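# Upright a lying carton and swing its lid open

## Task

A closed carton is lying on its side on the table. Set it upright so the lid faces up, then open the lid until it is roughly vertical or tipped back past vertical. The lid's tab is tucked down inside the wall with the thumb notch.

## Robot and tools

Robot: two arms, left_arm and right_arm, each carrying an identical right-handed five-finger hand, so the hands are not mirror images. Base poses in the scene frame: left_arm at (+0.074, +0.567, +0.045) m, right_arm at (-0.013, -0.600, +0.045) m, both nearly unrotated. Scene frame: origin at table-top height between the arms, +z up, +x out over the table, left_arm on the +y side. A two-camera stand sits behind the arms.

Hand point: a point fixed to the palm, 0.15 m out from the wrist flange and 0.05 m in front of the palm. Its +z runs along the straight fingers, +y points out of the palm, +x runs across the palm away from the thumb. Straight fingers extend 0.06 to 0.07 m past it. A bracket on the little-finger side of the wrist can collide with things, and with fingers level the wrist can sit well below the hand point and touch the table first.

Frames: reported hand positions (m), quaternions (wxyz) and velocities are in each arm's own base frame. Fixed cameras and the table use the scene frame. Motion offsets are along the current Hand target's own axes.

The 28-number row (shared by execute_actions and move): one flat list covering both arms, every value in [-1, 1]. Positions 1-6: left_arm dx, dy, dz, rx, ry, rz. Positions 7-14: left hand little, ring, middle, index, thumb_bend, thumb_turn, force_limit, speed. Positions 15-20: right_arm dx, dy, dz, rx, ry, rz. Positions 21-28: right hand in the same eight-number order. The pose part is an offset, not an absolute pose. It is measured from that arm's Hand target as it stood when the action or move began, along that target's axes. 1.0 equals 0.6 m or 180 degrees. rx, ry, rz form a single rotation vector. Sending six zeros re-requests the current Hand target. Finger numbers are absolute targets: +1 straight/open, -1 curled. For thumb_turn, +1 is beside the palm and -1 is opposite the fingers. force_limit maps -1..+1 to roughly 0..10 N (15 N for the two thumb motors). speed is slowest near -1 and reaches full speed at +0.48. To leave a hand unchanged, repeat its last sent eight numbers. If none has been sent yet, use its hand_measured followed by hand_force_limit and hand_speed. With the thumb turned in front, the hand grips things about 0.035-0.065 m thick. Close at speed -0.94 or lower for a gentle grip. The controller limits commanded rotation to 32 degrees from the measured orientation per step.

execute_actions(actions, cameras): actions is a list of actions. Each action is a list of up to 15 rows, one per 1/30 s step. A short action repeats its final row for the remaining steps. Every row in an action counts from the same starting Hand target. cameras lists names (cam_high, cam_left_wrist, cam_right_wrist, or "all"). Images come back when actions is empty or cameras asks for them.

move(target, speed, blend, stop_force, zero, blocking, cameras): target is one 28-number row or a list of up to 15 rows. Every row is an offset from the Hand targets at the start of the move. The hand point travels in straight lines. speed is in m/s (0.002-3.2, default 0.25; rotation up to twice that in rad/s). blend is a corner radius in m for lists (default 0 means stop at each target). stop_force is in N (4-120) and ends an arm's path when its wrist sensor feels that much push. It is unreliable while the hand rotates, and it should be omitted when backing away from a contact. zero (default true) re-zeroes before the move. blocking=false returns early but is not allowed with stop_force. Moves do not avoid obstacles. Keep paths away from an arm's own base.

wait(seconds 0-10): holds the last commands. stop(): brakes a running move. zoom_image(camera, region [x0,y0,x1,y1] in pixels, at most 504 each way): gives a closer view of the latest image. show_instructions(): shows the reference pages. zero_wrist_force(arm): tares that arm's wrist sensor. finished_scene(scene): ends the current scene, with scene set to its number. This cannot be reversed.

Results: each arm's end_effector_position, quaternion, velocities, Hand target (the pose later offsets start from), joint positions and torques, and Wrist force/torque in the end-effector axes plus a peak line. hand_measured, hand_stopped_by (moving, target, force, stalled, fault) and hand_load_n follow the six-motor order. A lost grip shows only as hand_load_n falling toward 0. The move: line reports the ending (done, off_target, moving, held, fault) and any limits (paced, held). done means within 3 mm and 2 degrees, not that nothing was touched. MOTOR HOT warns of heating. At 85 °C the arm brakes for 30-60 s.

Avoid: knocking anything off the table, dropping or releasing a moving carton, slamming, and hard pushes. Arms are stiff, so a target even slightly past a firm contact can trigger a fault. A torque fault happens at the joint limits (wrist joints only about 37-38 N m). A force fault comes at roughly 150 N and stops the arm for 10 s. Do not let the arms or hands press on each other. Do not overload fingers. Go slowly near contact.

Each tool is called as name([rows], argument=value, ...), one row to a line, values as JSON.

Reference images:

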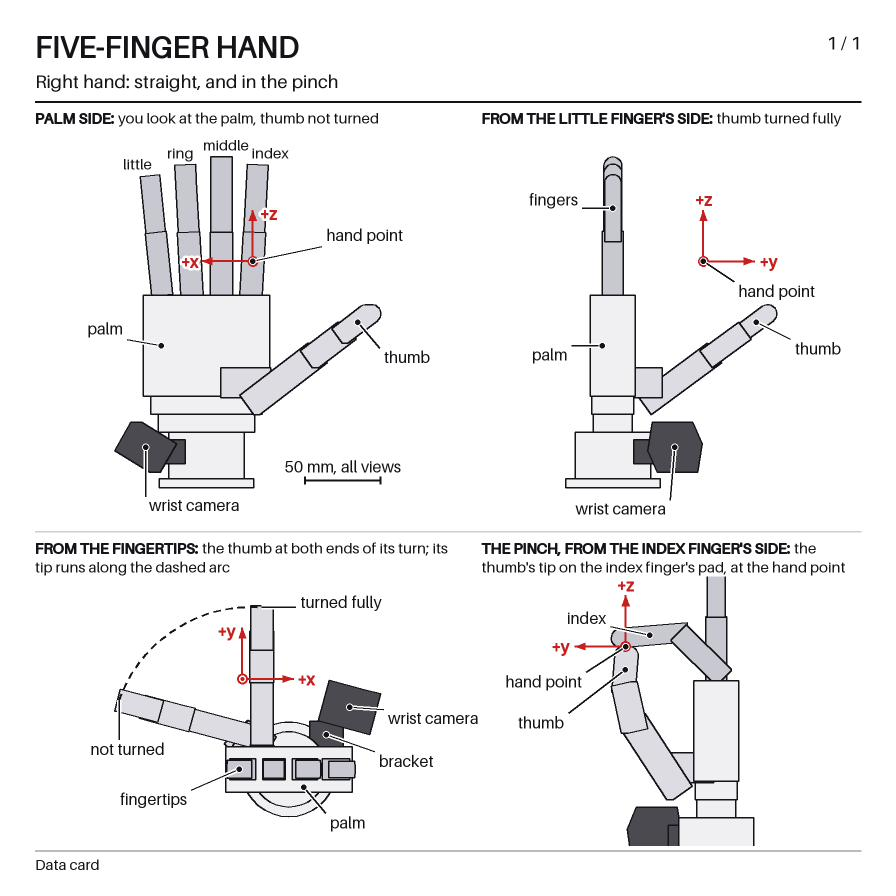

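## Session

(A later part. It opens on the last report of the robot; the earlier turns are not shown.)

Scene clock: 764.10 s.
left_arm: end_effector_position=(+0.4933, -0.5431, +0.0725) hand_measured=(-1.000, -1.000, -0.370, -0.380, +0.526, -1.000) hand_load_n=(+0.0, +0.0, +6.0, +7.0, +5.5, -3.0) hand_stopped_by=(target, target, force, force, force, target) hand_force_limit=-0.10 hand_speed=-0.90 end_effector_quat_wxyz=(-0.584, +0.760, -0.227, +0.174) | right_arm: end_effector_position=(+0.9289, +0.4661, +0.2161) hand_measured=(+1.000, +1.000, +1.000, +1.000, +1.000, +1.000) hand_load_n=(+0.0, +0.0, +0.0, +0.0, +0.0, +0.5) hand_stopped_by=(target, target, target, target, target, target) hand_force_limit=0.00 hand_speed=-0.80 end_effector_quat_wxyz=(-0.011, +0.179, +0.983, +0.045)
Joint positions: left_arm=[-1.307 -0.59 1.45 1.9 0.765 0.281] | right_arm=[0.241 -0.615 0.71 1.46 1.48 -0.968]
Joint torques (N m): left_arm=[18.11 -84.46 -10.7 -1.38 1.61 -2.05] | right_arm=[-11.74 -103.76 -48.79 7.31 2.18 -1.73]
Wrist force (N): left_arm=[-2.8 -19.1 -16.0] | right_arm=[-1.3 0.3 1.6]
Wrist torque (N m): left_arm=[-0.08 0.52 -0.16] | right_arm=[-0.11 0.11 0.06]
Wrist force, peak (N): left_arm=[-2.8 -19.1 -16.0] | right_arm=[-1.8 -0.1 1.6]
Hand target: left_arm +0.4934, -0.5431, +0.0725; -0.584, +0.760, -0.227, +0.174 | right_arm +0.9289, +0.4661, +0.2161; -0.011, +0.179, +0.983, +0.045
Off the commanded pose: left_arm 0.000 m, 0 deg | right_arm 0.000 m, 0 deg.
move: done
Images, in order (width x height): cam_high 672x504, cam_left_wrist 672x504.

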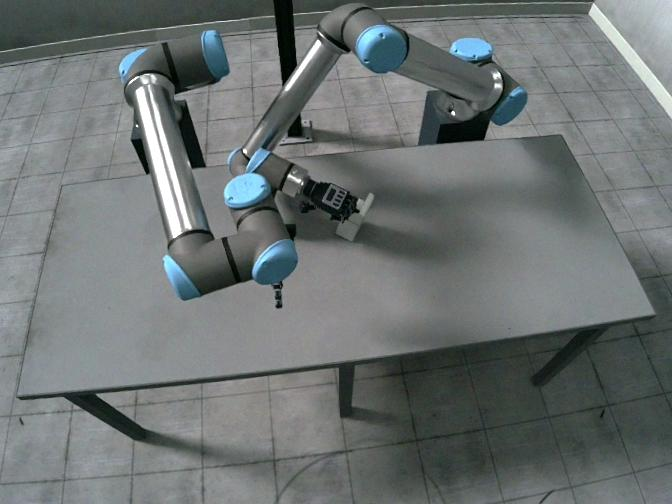

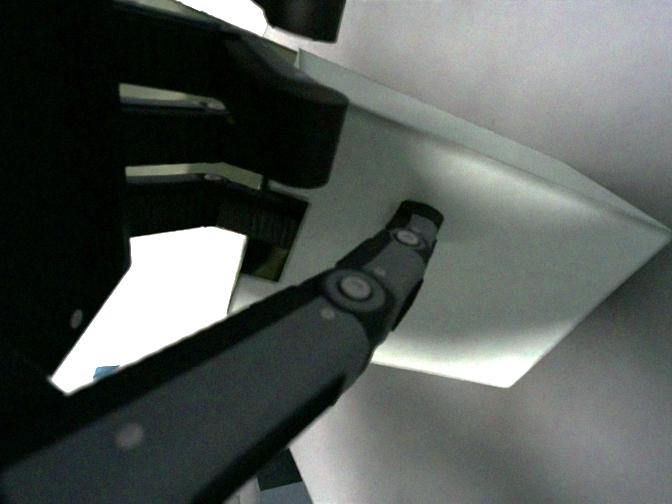

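move(target=[0,-0.0097,-0.006,0,0,0,-1,-1,-0.6,-0.6,0.1,-1,-0.1,-0.9,0,0,0,0,0,0,1,1,1,1,1,1,0,-0.8], speed=0.03, cameras=["cam_high"])

zoom_image(camera="cam_high", region=[250, 130, 450, 290])

Scene clock: 778.97 s.
left_arm: end_effector_position=(+0.4923, -0.5448, +0.0792) hand_measured=(-1.000, -1.000, -0.370, -0.382, +0.526, -1.000) hand_load_n=(+0.0, +0.0, +6.5, +3.5, +5.0, -0.5) hand_stopped_by=(target, target, force, force, force, target) hand_force_limit=-0.10 hand_speed=-0.90 end_effector_quat_wxyz=(-0.584, +0.760, -0.227, +0.174) | right_arm: end_effector_position=(+0.9289, +0.4661, +0.2161) hand_measured=(+1.000, +1.000, +1.000, +1.000, +1.000, +1.000) hand_load_n=(+0.0, +0.0, +0.0, +0.0, +0.0, +0.5) hand_stopped_by=(target, target, target, target, target, target) hand_force_limit=0.00 hand_speed=-0.80 end_effector_quat_wxyz=(-0.011, +0.179, +0.983, +0.045)
Joint positions: left_arm=[-1.309 -0.597 1.45 1.909 0.767 0.28] | right_arm=[0.241 -0.615 0.71 1.46 1.48 -0.968]
Joint torques (N m): left_arm=[-4.74 -92.15 -35.26 2.78 0.95 -2.68] | right_arm=[-11.35 -104.92 -47.94 7.47 2.29 -1.55]
Wrist force (N): left_arm=[-0.9 2.0 -1.3] | right_arm=[-1.3 -0.1 1.3]
Wrist torque (N m): left_arm=[0.48 0.17 0.27] | right_arm=[-0.15 0.12 0.04]
Wrist force, peak (N): left_arm=[-2.5 -19.0 -16.1] | right_arm=[-1.6 -0.1 1.7]
Hand target: left_arm +0.4923, -0.5448, +0.0791; -0.584, +0.760, -0.227, +0.174 | right_arm +0.9289, +0.4661, +0.2161; -0.011, +0.179, +0.983, +0.045
Off the commanded pose: left_arm 0.000 m, 0 deg | right_arm 0.000 m, 0 deg.
move: done
Images, in order (width x height): cam_high 672x504.

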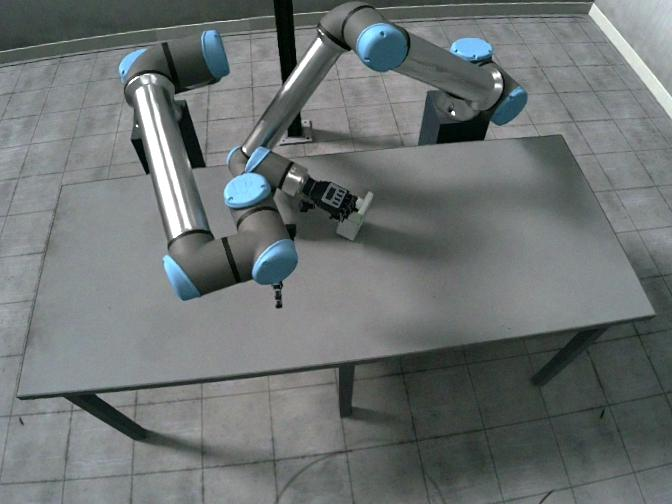

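Scaled by 2.520.

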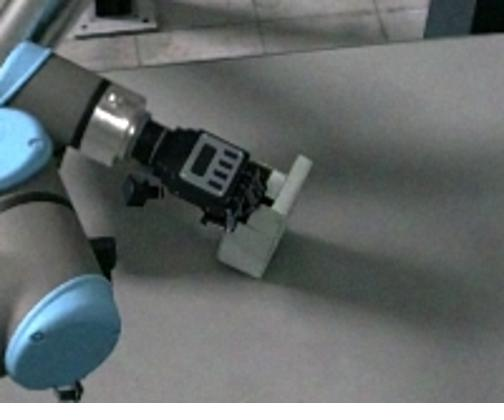

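move(target=[0,0.0314,-0.032,0.072,0,0,-1,-1,-0.6,-0.6,0.1,-1,-0.1,-0.9,0,0,0,0,0,0,1,1,1,1,1,1,0,-0.8], speed=0.06)

move(target=[0,0.033,0,0,0,0,-1,-1,-0.6,-0.6,0.1,-1,-0.1,-0.9,0,0,0,0,0,0,1,1,1,1,1,1,0,-0.8], speed=0.015, stop_force=4, cameras=["cam_high","cam_left_wrist"])

zoom_image(camera="cam_high", region=[250, 130, 450, 290])

Scene clock: 797.10 s.
left_arm: end_effector_position=(+0.4794, -0.5643, +0.0657) hand_measured=(-1.000, -1.000, -0.370, -0.382, +0.526, -1.000) hand_load_n=(+0.0, +0.0, +7.0, +4.0, +4.5, +0.0) hand_stopped_by=(target, target, force, force, force, target) hand_force_limit=-0.10 hand_speed=-0.90 end_effector_quat_wxyz=(+0.666, -0.689, +0.205, -0.199) | right_arm: end_effector_position=(+0.9289, +0.4661, +0.2161) hand_measured=(+1.000, +1.000, +1.000, +1.000, +1.000, +1.000) hand_load_n=(+0.0, +0.0, +0.0, +0.0, +0.0, +0.0) hand_stopped_by=(target, target, target, target, target, target) hand_force_limit=0.00 hand_speed=-0.80 end_effector_quat_wxyz=(-0.011, +0.179, +0.983, +0.045)
Joint positions: left_arm=[-1.348 -0.509 1.457 2.145 0.77 0.035] | right_arm=[0.241 -0.615 0.71 1.46 1.48 -0.968]
Joint torques (N m): left_arm=[10.53 -104.67 -15.99 -0.82 -0.9 1.12] | right_arm=[-11.47 -104.92 -47.43 7.3 1.99 -1.54]
Wrist force (N): left_arm=[-1.6 -5.1 -2.4] | right_arm=[-1.1 0.1 1.1]
Wrist torque (N m): left_arm=[0.35 0.14 0.22] | right_arm=[-0.10 0.10 0.06]
Wrist force, peak (N): left_arm=[-2.4 -11.7 -2.1] | right_arm=[-1.8 0.1 1.5]
Hand target: left_arm +0.4795, -0.5643, +0.0658; +0.666, -0.689, +0.205, -0.199 | right_arm +0.9289, +0.4661, +0.2161; -0.011, +0.179, +0.983, +0.045
Off the commanded pose: left_arm 0.000 m, 0 deg | right_arm 0.000 m, 0 deg.
move: done

Scene clock: 797.60 s.
left_arm: end_effector_position=(+0.4794, -0.5646, +0.0666) hand_measured=(-1.000, -1.000, -0.370, -0.382, +0.526, -1.000) hand_load_n=(+0.0, +0.0, +7.5, +3.5, +4.5, +0.5) hand_stopped_by=(target, target, force, force, force, target) hand_force_limit=-0.10 hand_speed=-0.90 end_effector_quat_wxyz=(+0.666, -0.689, +0.206, -0.198) | right_arm: end_effector_position=(+0.9289, +0.4661, +0.2161) hand_measured=(+1.000, +1.000, +1.000, +1.000, +1.000, +1.000) hand_load_n=(+0.0, +0.0, +0.0, +0.0, +0.0, +0.0) hand_stopped_by=(target, target, target, target, target, target) hand_force_limit=0.00 hand_speed=-0.80 end_effector_quat_wxyz=(-0.011, +0.179, +0.983, +0.045)
Joint positions: left_arm=[-1.348 -0.51 1.457 2.147 0.77 0.035] | right_arm=[0.241 -0.615 0.71 1.46 1.48 -0.968]
Joint torques (N m): left_arm=[-0.44 -94.57 -23.43 1.17 0.27 -0.48] | right_arm=[-10.59 -104.05 -48.14 7.36 2.32 -1.34]
Wrist force (N): left_arm=[-2.6 -7.2 -2.1] | right_arm=[-1.2 -0.2 1.3]
Wrist torque (N m): left_arm=[0.36 0.22 -0.05] | right_arm=[-0.16 0.11 0.04]
Wrist force, peak (N): left_arm=[-2.6 -12.1 -2.7] | right_arm=[-1.7 0.0 1.6]
Hand target: left_arm +0.4794, -0.5646, +0.0666; +0.666, -0.689, +0.206, -0.198 (not the last commanded pose) | right_arm +0.9289, +0.4661, +0.2161; -0.011, +0.179, +0.983, +0.045
Off the commanded pose: left_arm 0.021 m, 0 deg | right_arm 0.000 m, 0 deg.
FORCE FAULT: contact force on the left arm reached its limit, and that arm stopped. The contact can be on any part of that arm, not only on its tool. That arm's remaining commands of this call were not run. That arm is still stopped at the end of this call. That arm stays stopped for about 10 more seconds. Until then a move that you send moves the other arm only, and its call returns only when the move has ended. Once the stop has ended, the next robot result says so. If the stop ends while you think or write, that arm runs what you send next, counted from a new Hand target: where the arm stands when the stop ends. While its stop runs, that arm, its gripper or tool too, takes no new command. Until it ends, the stop uses up actions while you think or wait. An arm that is not stopped still takes commands.
move: fault (left_arm)
Images, in order (width x height): cam_high 672x504, cam_left_wrist 672x504.

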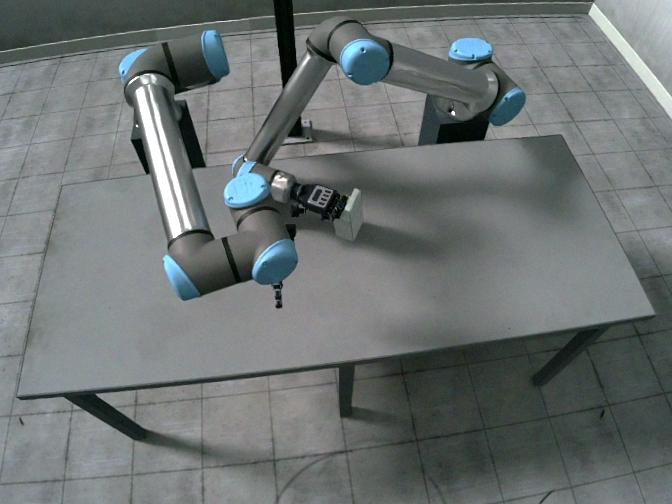

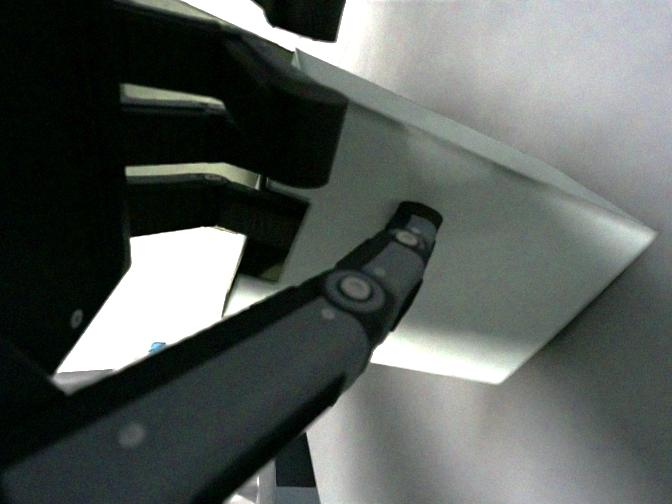

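Scaled by 2.520.

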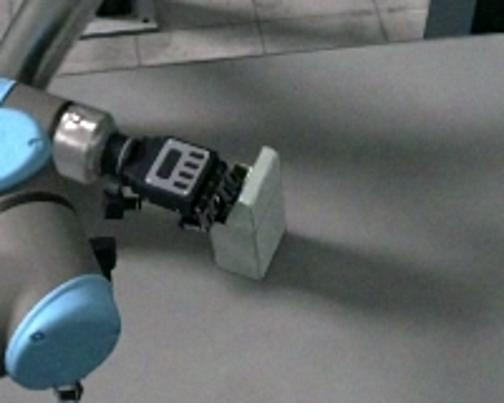

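wait(seconds=10)

move(target=[0,0,0,0,0,0,-1,-1,-0.3,-0.3,0.62,-1,-0.1,-0.85,0,0,0,0,0,0,1,1,1,1,1,1,0,-0.8], cameras=["cam_high","cam_left_wrist"])

zoom_image(camera="cam_high", region=[250, 130, 450, 290])

Scene clock: 816.33 s.
left_arm: end_effector_position=(+0.4794, -0.5646, +0.0666) hand_measured=(-1.000, -1.000, -0.370, -0.382, +0.526, -1.000) hand_load_n=(+0.5, +0.0, +7.5, +3.5, +4.5, +0.5) hand_stopped_by=(target, target, force, force, force, target) hand_force_limit=-0.10 hand_speed=-0.90 end_effector_quat_wxyz=(+0.666, -0.689, +0.206, -0.198) | right_arm: end_effector_position=(+0.9289, +0.4661, +0.2161) hand_measured=(+1.000, +1.000, +1.000, +1.000, +1.000, +1.000) hand_load_n=(+0.0, +0.0, +0.0, +0.5, +0.0, +0.0) hand_stopped_by=(target, target, target, target, target, target) hand_force_limit=0.00 hand_speed=-0.80 end_effector_quat_wxyz=(-0.011, +0.179, +0.983, +0.045)
Joint positions: left_arm=[-1.348 -0.51 1.457 2.147 0.77 0.035] | right_arm=[0.241 -0.615 0.71 1.46 1.48 -0.968]
Joint torques (N m): left_arm=[1.23 -94.48 -23.37 1.03 0.27 -0.71] | right_arm=[-10.36 -104.9 -47.43 7.14 1.9 -1.38]
Wrist force (N): left_arm=[-2.0 -7.1 -2.3] | right_arm=[-1.4 -0.3 1.8]
Wrist torque (N m): left_arm=[0.37 0.15 -0.02] | right_arm=[-0.19 0.12 0.03]
Wrist force, peak (N): left_arm=[-2.3 -8.0 -2.4] | right_arm=[-1.5 0.2 1.8]
Hand target: left_arm +0.4794, -0.5646, +0.0666; +0.666, -0.689, +0.206, -0.198 (not the last commanded pose) | right_arm +0.9289, +0.4661, +0.2161; -0.011, +0.179, +0.983, +0.045
Off the commanded pose: left_arm 0.021 m, 0 deg | right_arm 0.000 m, 0 deg.
FORCE FAULT, CONTINUED: the left arm's stop, for the force fault that an earlier result reported, is over. The rest of the stop counts as 19 of the actions that you can send in this scene. During its stop the left arm's controller moved it back a little. That arm's target is now where it stood when the stop ended, not its last command. That arm accepts commands again.
wait: 10.00 s; at rest from the start

Scene clock: 817.03 s.
left_arm: end_effector_position=(+0.4794, -0.5646, +0.0666) hand_measured=(-1.000, -1.000, -0.300, -0.300, +0.620, -1.000) hand_load_n=(+0.0, +0.0, +0.0, -0.5, +0.5, +0.0) hand_stopped_by=(target, target, target, target, target, target) hand_force_limit=-0.10 hand_speed=-0.85 end_effector_quat_wxyz=(+0.666, -0.689, +0.206, -0.198) | right_arm: end_effector_position=(+0.9289, +0.4661, +0.2161) hand_measured=(+1.000, +1.000, +1.000, +1.000, +1.000, +1.000) hand_load_n=(+0.0, +0.0, +0.0, +0.0, +0.0, +0.0) hand_stopped_by=(target, target, target, target, target, target) hand_force_limit=0.00 hand_speed=-0.80 end_effector_quat_wxyz=(-0.011, +0.179, +0.983, +0.045)
Joint positions: left_arm=[-1.348 -0.51 1.457 2.147 0.77 0.035] | right_arm=[0.241 -0.615 0.71 1.46 1.48 -0.968]
Joint torques (N m): left_arm=[0.11 -100.75 -23.2 0.7 0.26 -0.45] | right_arm=[-9.5 -104.19 -48.84 7.09 1.94 -1.42]
Wrist force (N): left_arm=[-0.8 1.3 -1.4] | right_arm=[-1.3 -0.1 1.4]
Wrist torque (N m): left_arm=[0.42 0.15 0.02] | right_arm=[-0.15 0.11 0.04]
Wrist force, peak (N): left_arm=[-2.1 -7.3 -2.2] | right_arm=[-1.7 -0.1 1.5]
Hand target: left_arm +0.4794, -0.5646, +0.0666; +0.666, -0.689, +0.206, -0.198 | right_arm +0.9289, +0.4661, +0.2161; -0.011, +0.179, +0.983, +0.045
Off the commanded pose: left_arm 0.000 m, 0 deg | right_arm 0.000 m, 0 deg.
move: done
Images, in order (width x height): cam_high 672x504, cam_left_wrist 672x504.

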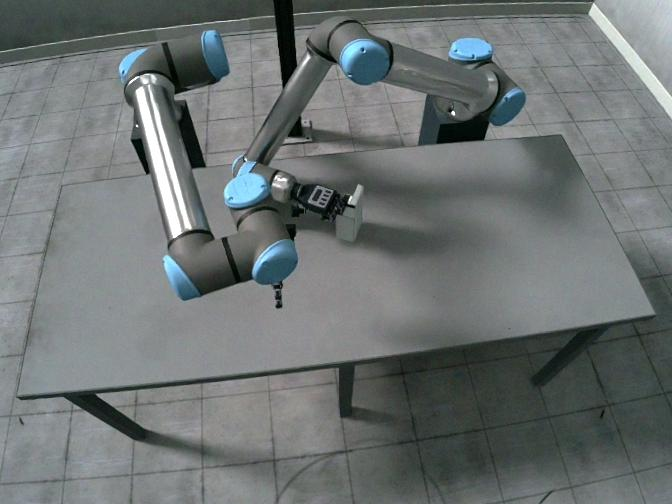

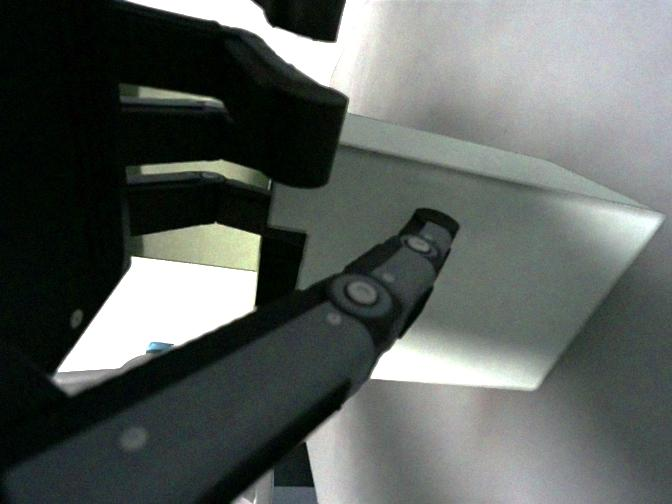

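Scaled by 2.520.

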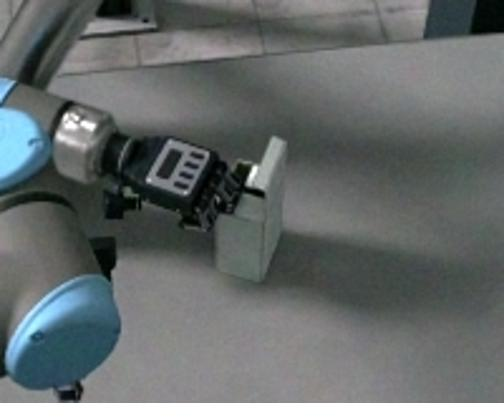

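move(target=[0,-0.13,0,0,0,0,-1,-1,-0.2,-0.2,0.75,-1,-0.1,-0.85,0,0,0,0,0,0,1,1,1,1,1,1,0,-0.8], speed=0.06, stop_force=4, cameras=["cam_high","cam_left_wrist"])

zoom_image(camera="cam_high", region=[250, 130, 450, 290])

Scene clock: 825.63 s.
left_arm: end_effector_position=(+0.4809, -0.5624, +0.1445) hand_measured=(-1.000, -1.000, -0.200, -0.200, +0.750, -1.000) hand_load_n=(+0.0, +0.0, +0.0, +0.0, +0.0, +0.0) hand_stopped_by=(target, target, target, target, target, target) hand_force_limit=-0.10 hand_speed=-0.85 end_effector_quat_wxyz=(+0.666, -0.689, +0.206, -0.198) | right_arm: end_effector_position=(+0.9289, +0.4661, +0.2161) hand_measured=(+1.000, +1.000, +1.000, +1.000, +1.000, +1.000) hand_load_n=(+0.0, +0.0, +0.5, +0.0, +0.0, +0.0) hand_stopped_by=(target, target, target, target, target, target) hand_force_limit=0.00 hand_speed=-0.80 end_effector_quat_wxyz=(-0.011, +0.179, +0.983, +0.045)
Joint positions: left_arm=[-1.346 -0.612 1.488 2.217 0.767 0.035] | right_arm=[0.241 -0.615 0.71 1.46 1.48 -0.968]
Joint torques (N m): left_arm=[1.04 -84.95 -36.77 -0.69 1.43 -0.5] | right_arm=[-8.94 -105.89 -47.92 7.36 1.86 -1.3]
Wrist force (N): left_arm=[-0.8 1.4 -1.7] | right_arm=[-1.1 -0.2 1.5]
Wrist torque (N m): left_arm=[0.48 0.18 0.00] | right_arm=[-0.17 0.09 0.05]
Wrist force, peak (N): left_arm=[-1.0 2.1 -1.8] | right_arm=[-1.6 -0.2 1.6]
Hand target: left_arm +0.4809, -0.5625, +0.1445; +0.666, -0.689, +0.206, -0.198 | right_arm +0.9289, +0.4661, +0.2161; -0.011, +0.179, +0.983, +0.045
Off the commanded pose: left_arm 0.000 m, 0 deg | right_arm 0.000 m, 0 deg.
move: done
Images, in order (width x height): cam_high 672x504, cam_left_wrist 672x504.

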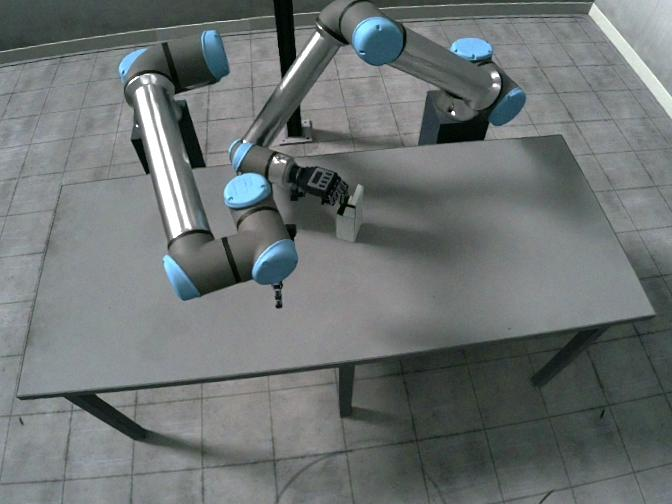

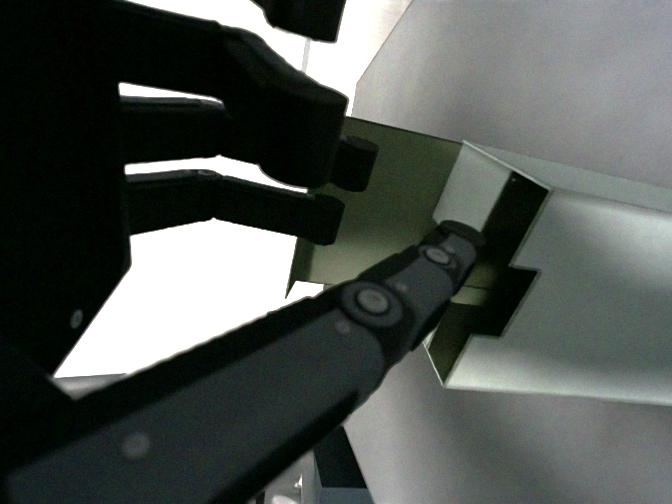

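Scaled by 2.520.

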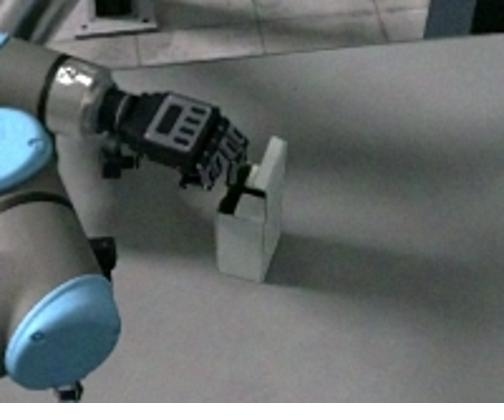

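move(target=[0,-0.02,0.06,0,0,0,-1,-1,-0.2,-0.2,1,-1,-0.1,-0.85,0,0,0,0,0,0,1,1,1,1,1,1,0,-0.8], speed=0.06, stop_force=4, cameras=["cam_high","cam_left_wrist"])

zoom_image(camera="cam_high", region=[250, 130, 450, 290])

Scene clock: 836.37 s.
left_arm: end_effector_position=(+0.5008, -0.5320, +0.1553) hand_measured=(-1.000, -1.000, -0.200, -0.200, +1.000, -1.000) hand_load_n=(+0.0, +0.0, +0.0, +0.0, -0.5, +0.0) hand_stopped_by=(target, target, target, target, target, target) hand_force_limit=-0.10 hand_speed=-0.85 end_effector_quat_wxyz=(+0.666, -0.689, +0.206, -0.198) | right_arm: end_effector_position=(+0.9289, +0.4661, +0.2161) hand_measured=(+1.000, +1.000, +1.000, +1.000, +1.000, +1.000) hand_load_n=(+0.0, +0.0, +0.0, +0.0, +0.0, +0.0) hand_stopped_by=(target, target, target, target, target, target) hand_force_limit=0.00 hand_speed=-0.80 end_effector_quat_wxyz=(-0.011, +0.179, +0.983, +0.045)
Joint positions: left_arm=[-1.315 -0.646 1.538 2.2 0.736 0.038] | right_arm=[0.241 -0.615 0.71 1.46 1.48 -0.968]
Joint torques (N m): left_arm=[-11.7 -86.54 -36.88 4.41 1.69 -2.49] | right_arm=[-10.07 -104.14 -47.65 7.37 1.87 -1.42]
Wrist force (N): left_arm=[-1.0 1.3 -2.2] | right_arm=[-1.1 0.0 1.3]
Wrist torque (N m): left_arm=[0.48 0.21 0.00] | right_arm=[-0.12 0.10 0.06]
Wrist force, peak (N): left_arm=[-0.6 1.8 -2.7] | right_arm=[-1.7 0.3 1.6]
Hand target: left_arm +0.5008, -0.5320, +0.1553; +0.666, -0.689, +0.206, -0.198 | right_arm +0.9289, +0.4661, +0.2161; -0.011, +0.179, +0.983, +0.045
Off the commanded pose: left_arm 0.000 m, 0 deg | right_arm 0.000 m, 0 deg.
move: done
Images, in order (width x height): cam_high 672x504, cam_left_wrist 672x504.

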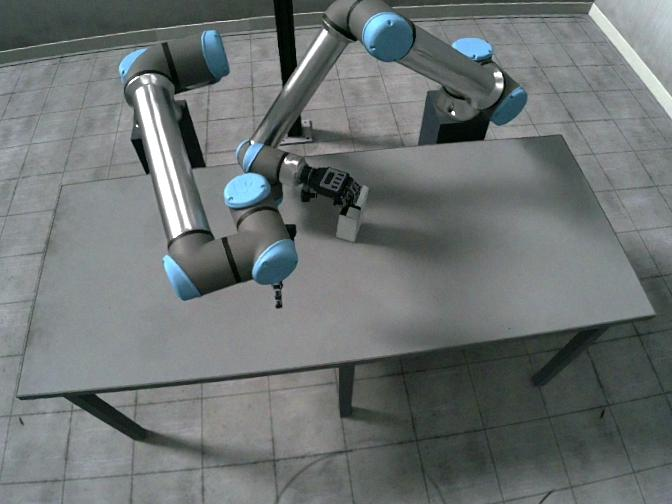

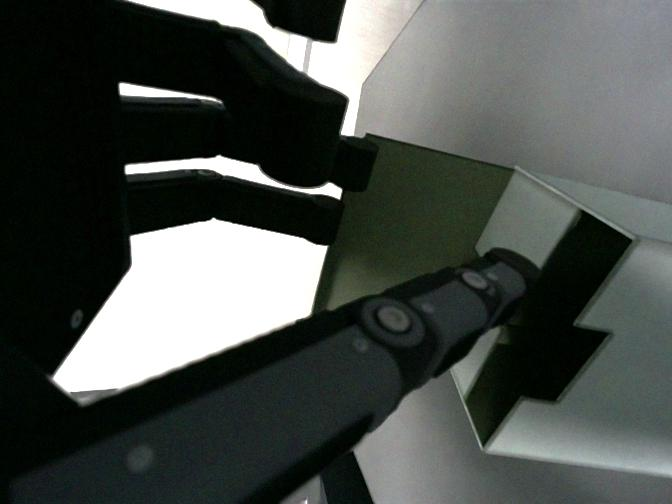

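Scaled by 2.520.

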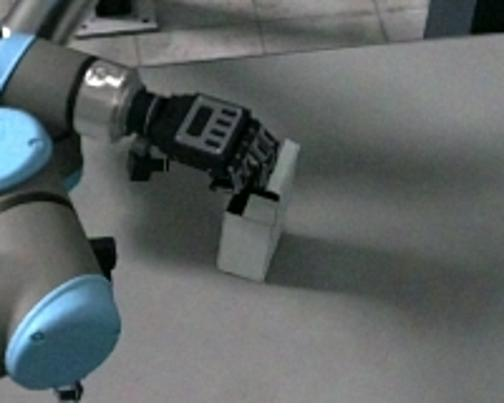

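move([
  [0,-0.06,-0.01,0,0,0,-1,-1,-0.2,-0.2,1,-1,-0.1,-0.85,0,0,0,0,0,0,1,1,1,1,1,1,0,-0.8],
  [0,-0.15,-0.25,0,0,0,-1,-1,-0.2,-0.2,1,-1,-0.1,-0.85,0,0,0,0,0,0,1,1,1,1,1,1,0,-0.8],
], speed=0.12, blend=[0.01,0], cameras=["cam_high","cam_left_wrist"])

zoom_image(camera="cam_high", region=[250, 130, 450, 290])

Scene clock: 846.67 s.
left_arm: end_effector_position=(+0.4204, -0.6550, +0.2502) hand_measured=(-1.000, -1.000, -0.200, -0.200, +1.000, -1.000) hand_load_n=(+0.0, +0.0, +0.0, +0.0, +0.5, +0.0) hand_stopped_by=(target, target, target, target, target, target) hand_force_limit=-0.10 hand_speed=-0.85 end_effector_quat_wxyz=(+0.666, -0.689, +0.206, -0.198) | right_arm: end_effector_position=(+0.9289, +0.4661, +0.2161) hand_measured=(+1.000, +1.000, +1.000, +1.000, +1.000, +1.000) hand_load_n=(+0.0, +0.0, +0.0, +0.0, +0.0, +0.0) hand_stopped_by=(target, target, target, target, target, target) hand_force_limit=0.00 hand_speed=-0.80 end_effector_quat_wxyz=(-0.011, +0.179, +0.983, +0.045)
Joint positions: left_arm=[-1.431 -0.658 1.33 2.425 0.853 0.03] | right_arm=[0.241 -0.615 0.71 1.46 1.48 -0.968]
Joint torques (N m): left_arm=[3.38 -113.81 -28.75 1.47 -0.5 -1.39] | right_arm=[-10.2 -103.62 -47.82 7.21 1.74 -1.17]
Wrist force (N): left_arm=[-1.0 1.4 -1.9] | right_arm=[-1.4 0.2 1.5]
Wrist torque (N m): left_arm=[0.45 0.21 0.24] | right_arm=[-0.10 0.13 0.05]
Wrist force, peak (N): left_arm=[-0.9 3.1 -1.7] | right_arm=[-1.8 -0.1 1.5]
Hand target: left_arm +0.4204, -0.6550, +0.2503; +0.666, -0.689, +0.206, -0.198 | right_arm +0.9289, +0.4661, +0.2161; -0.011, +0.179, +0.983, +0.045
Off the commanded pose: left_arm 0.000 m, 0 deg | right_arm 0.000 m, 0 deg.
move: done
Images, in order (width x height): cam_high 672x504, cam_left_wrist 672x504.

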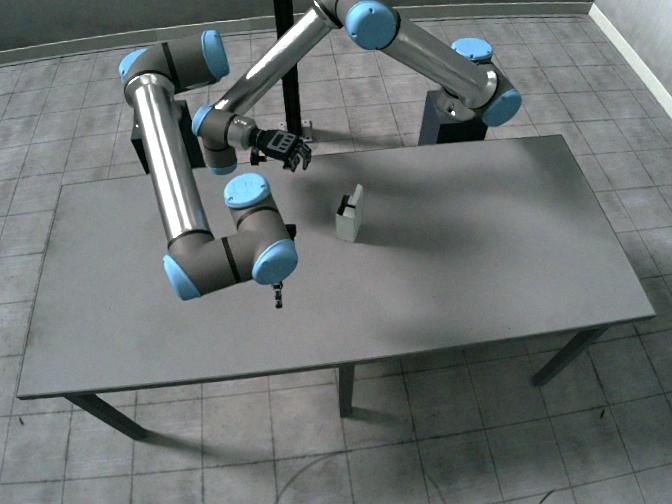

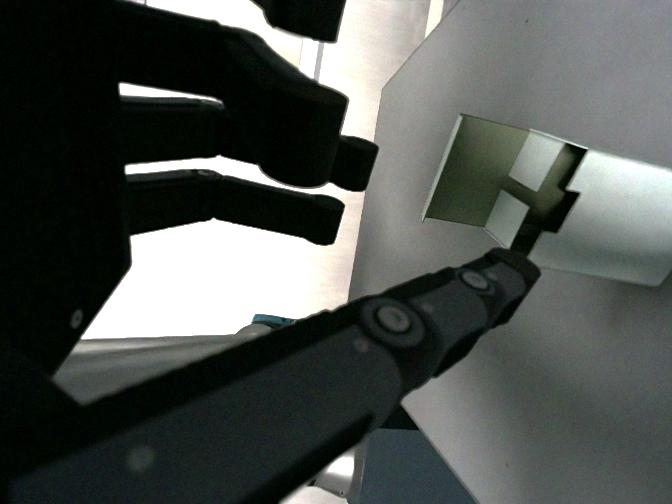

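Scaled by 2.520.

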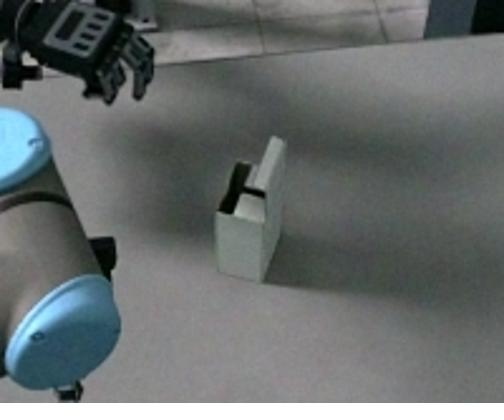

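finished_scene(scene=1)

The scene is finished: the task was done.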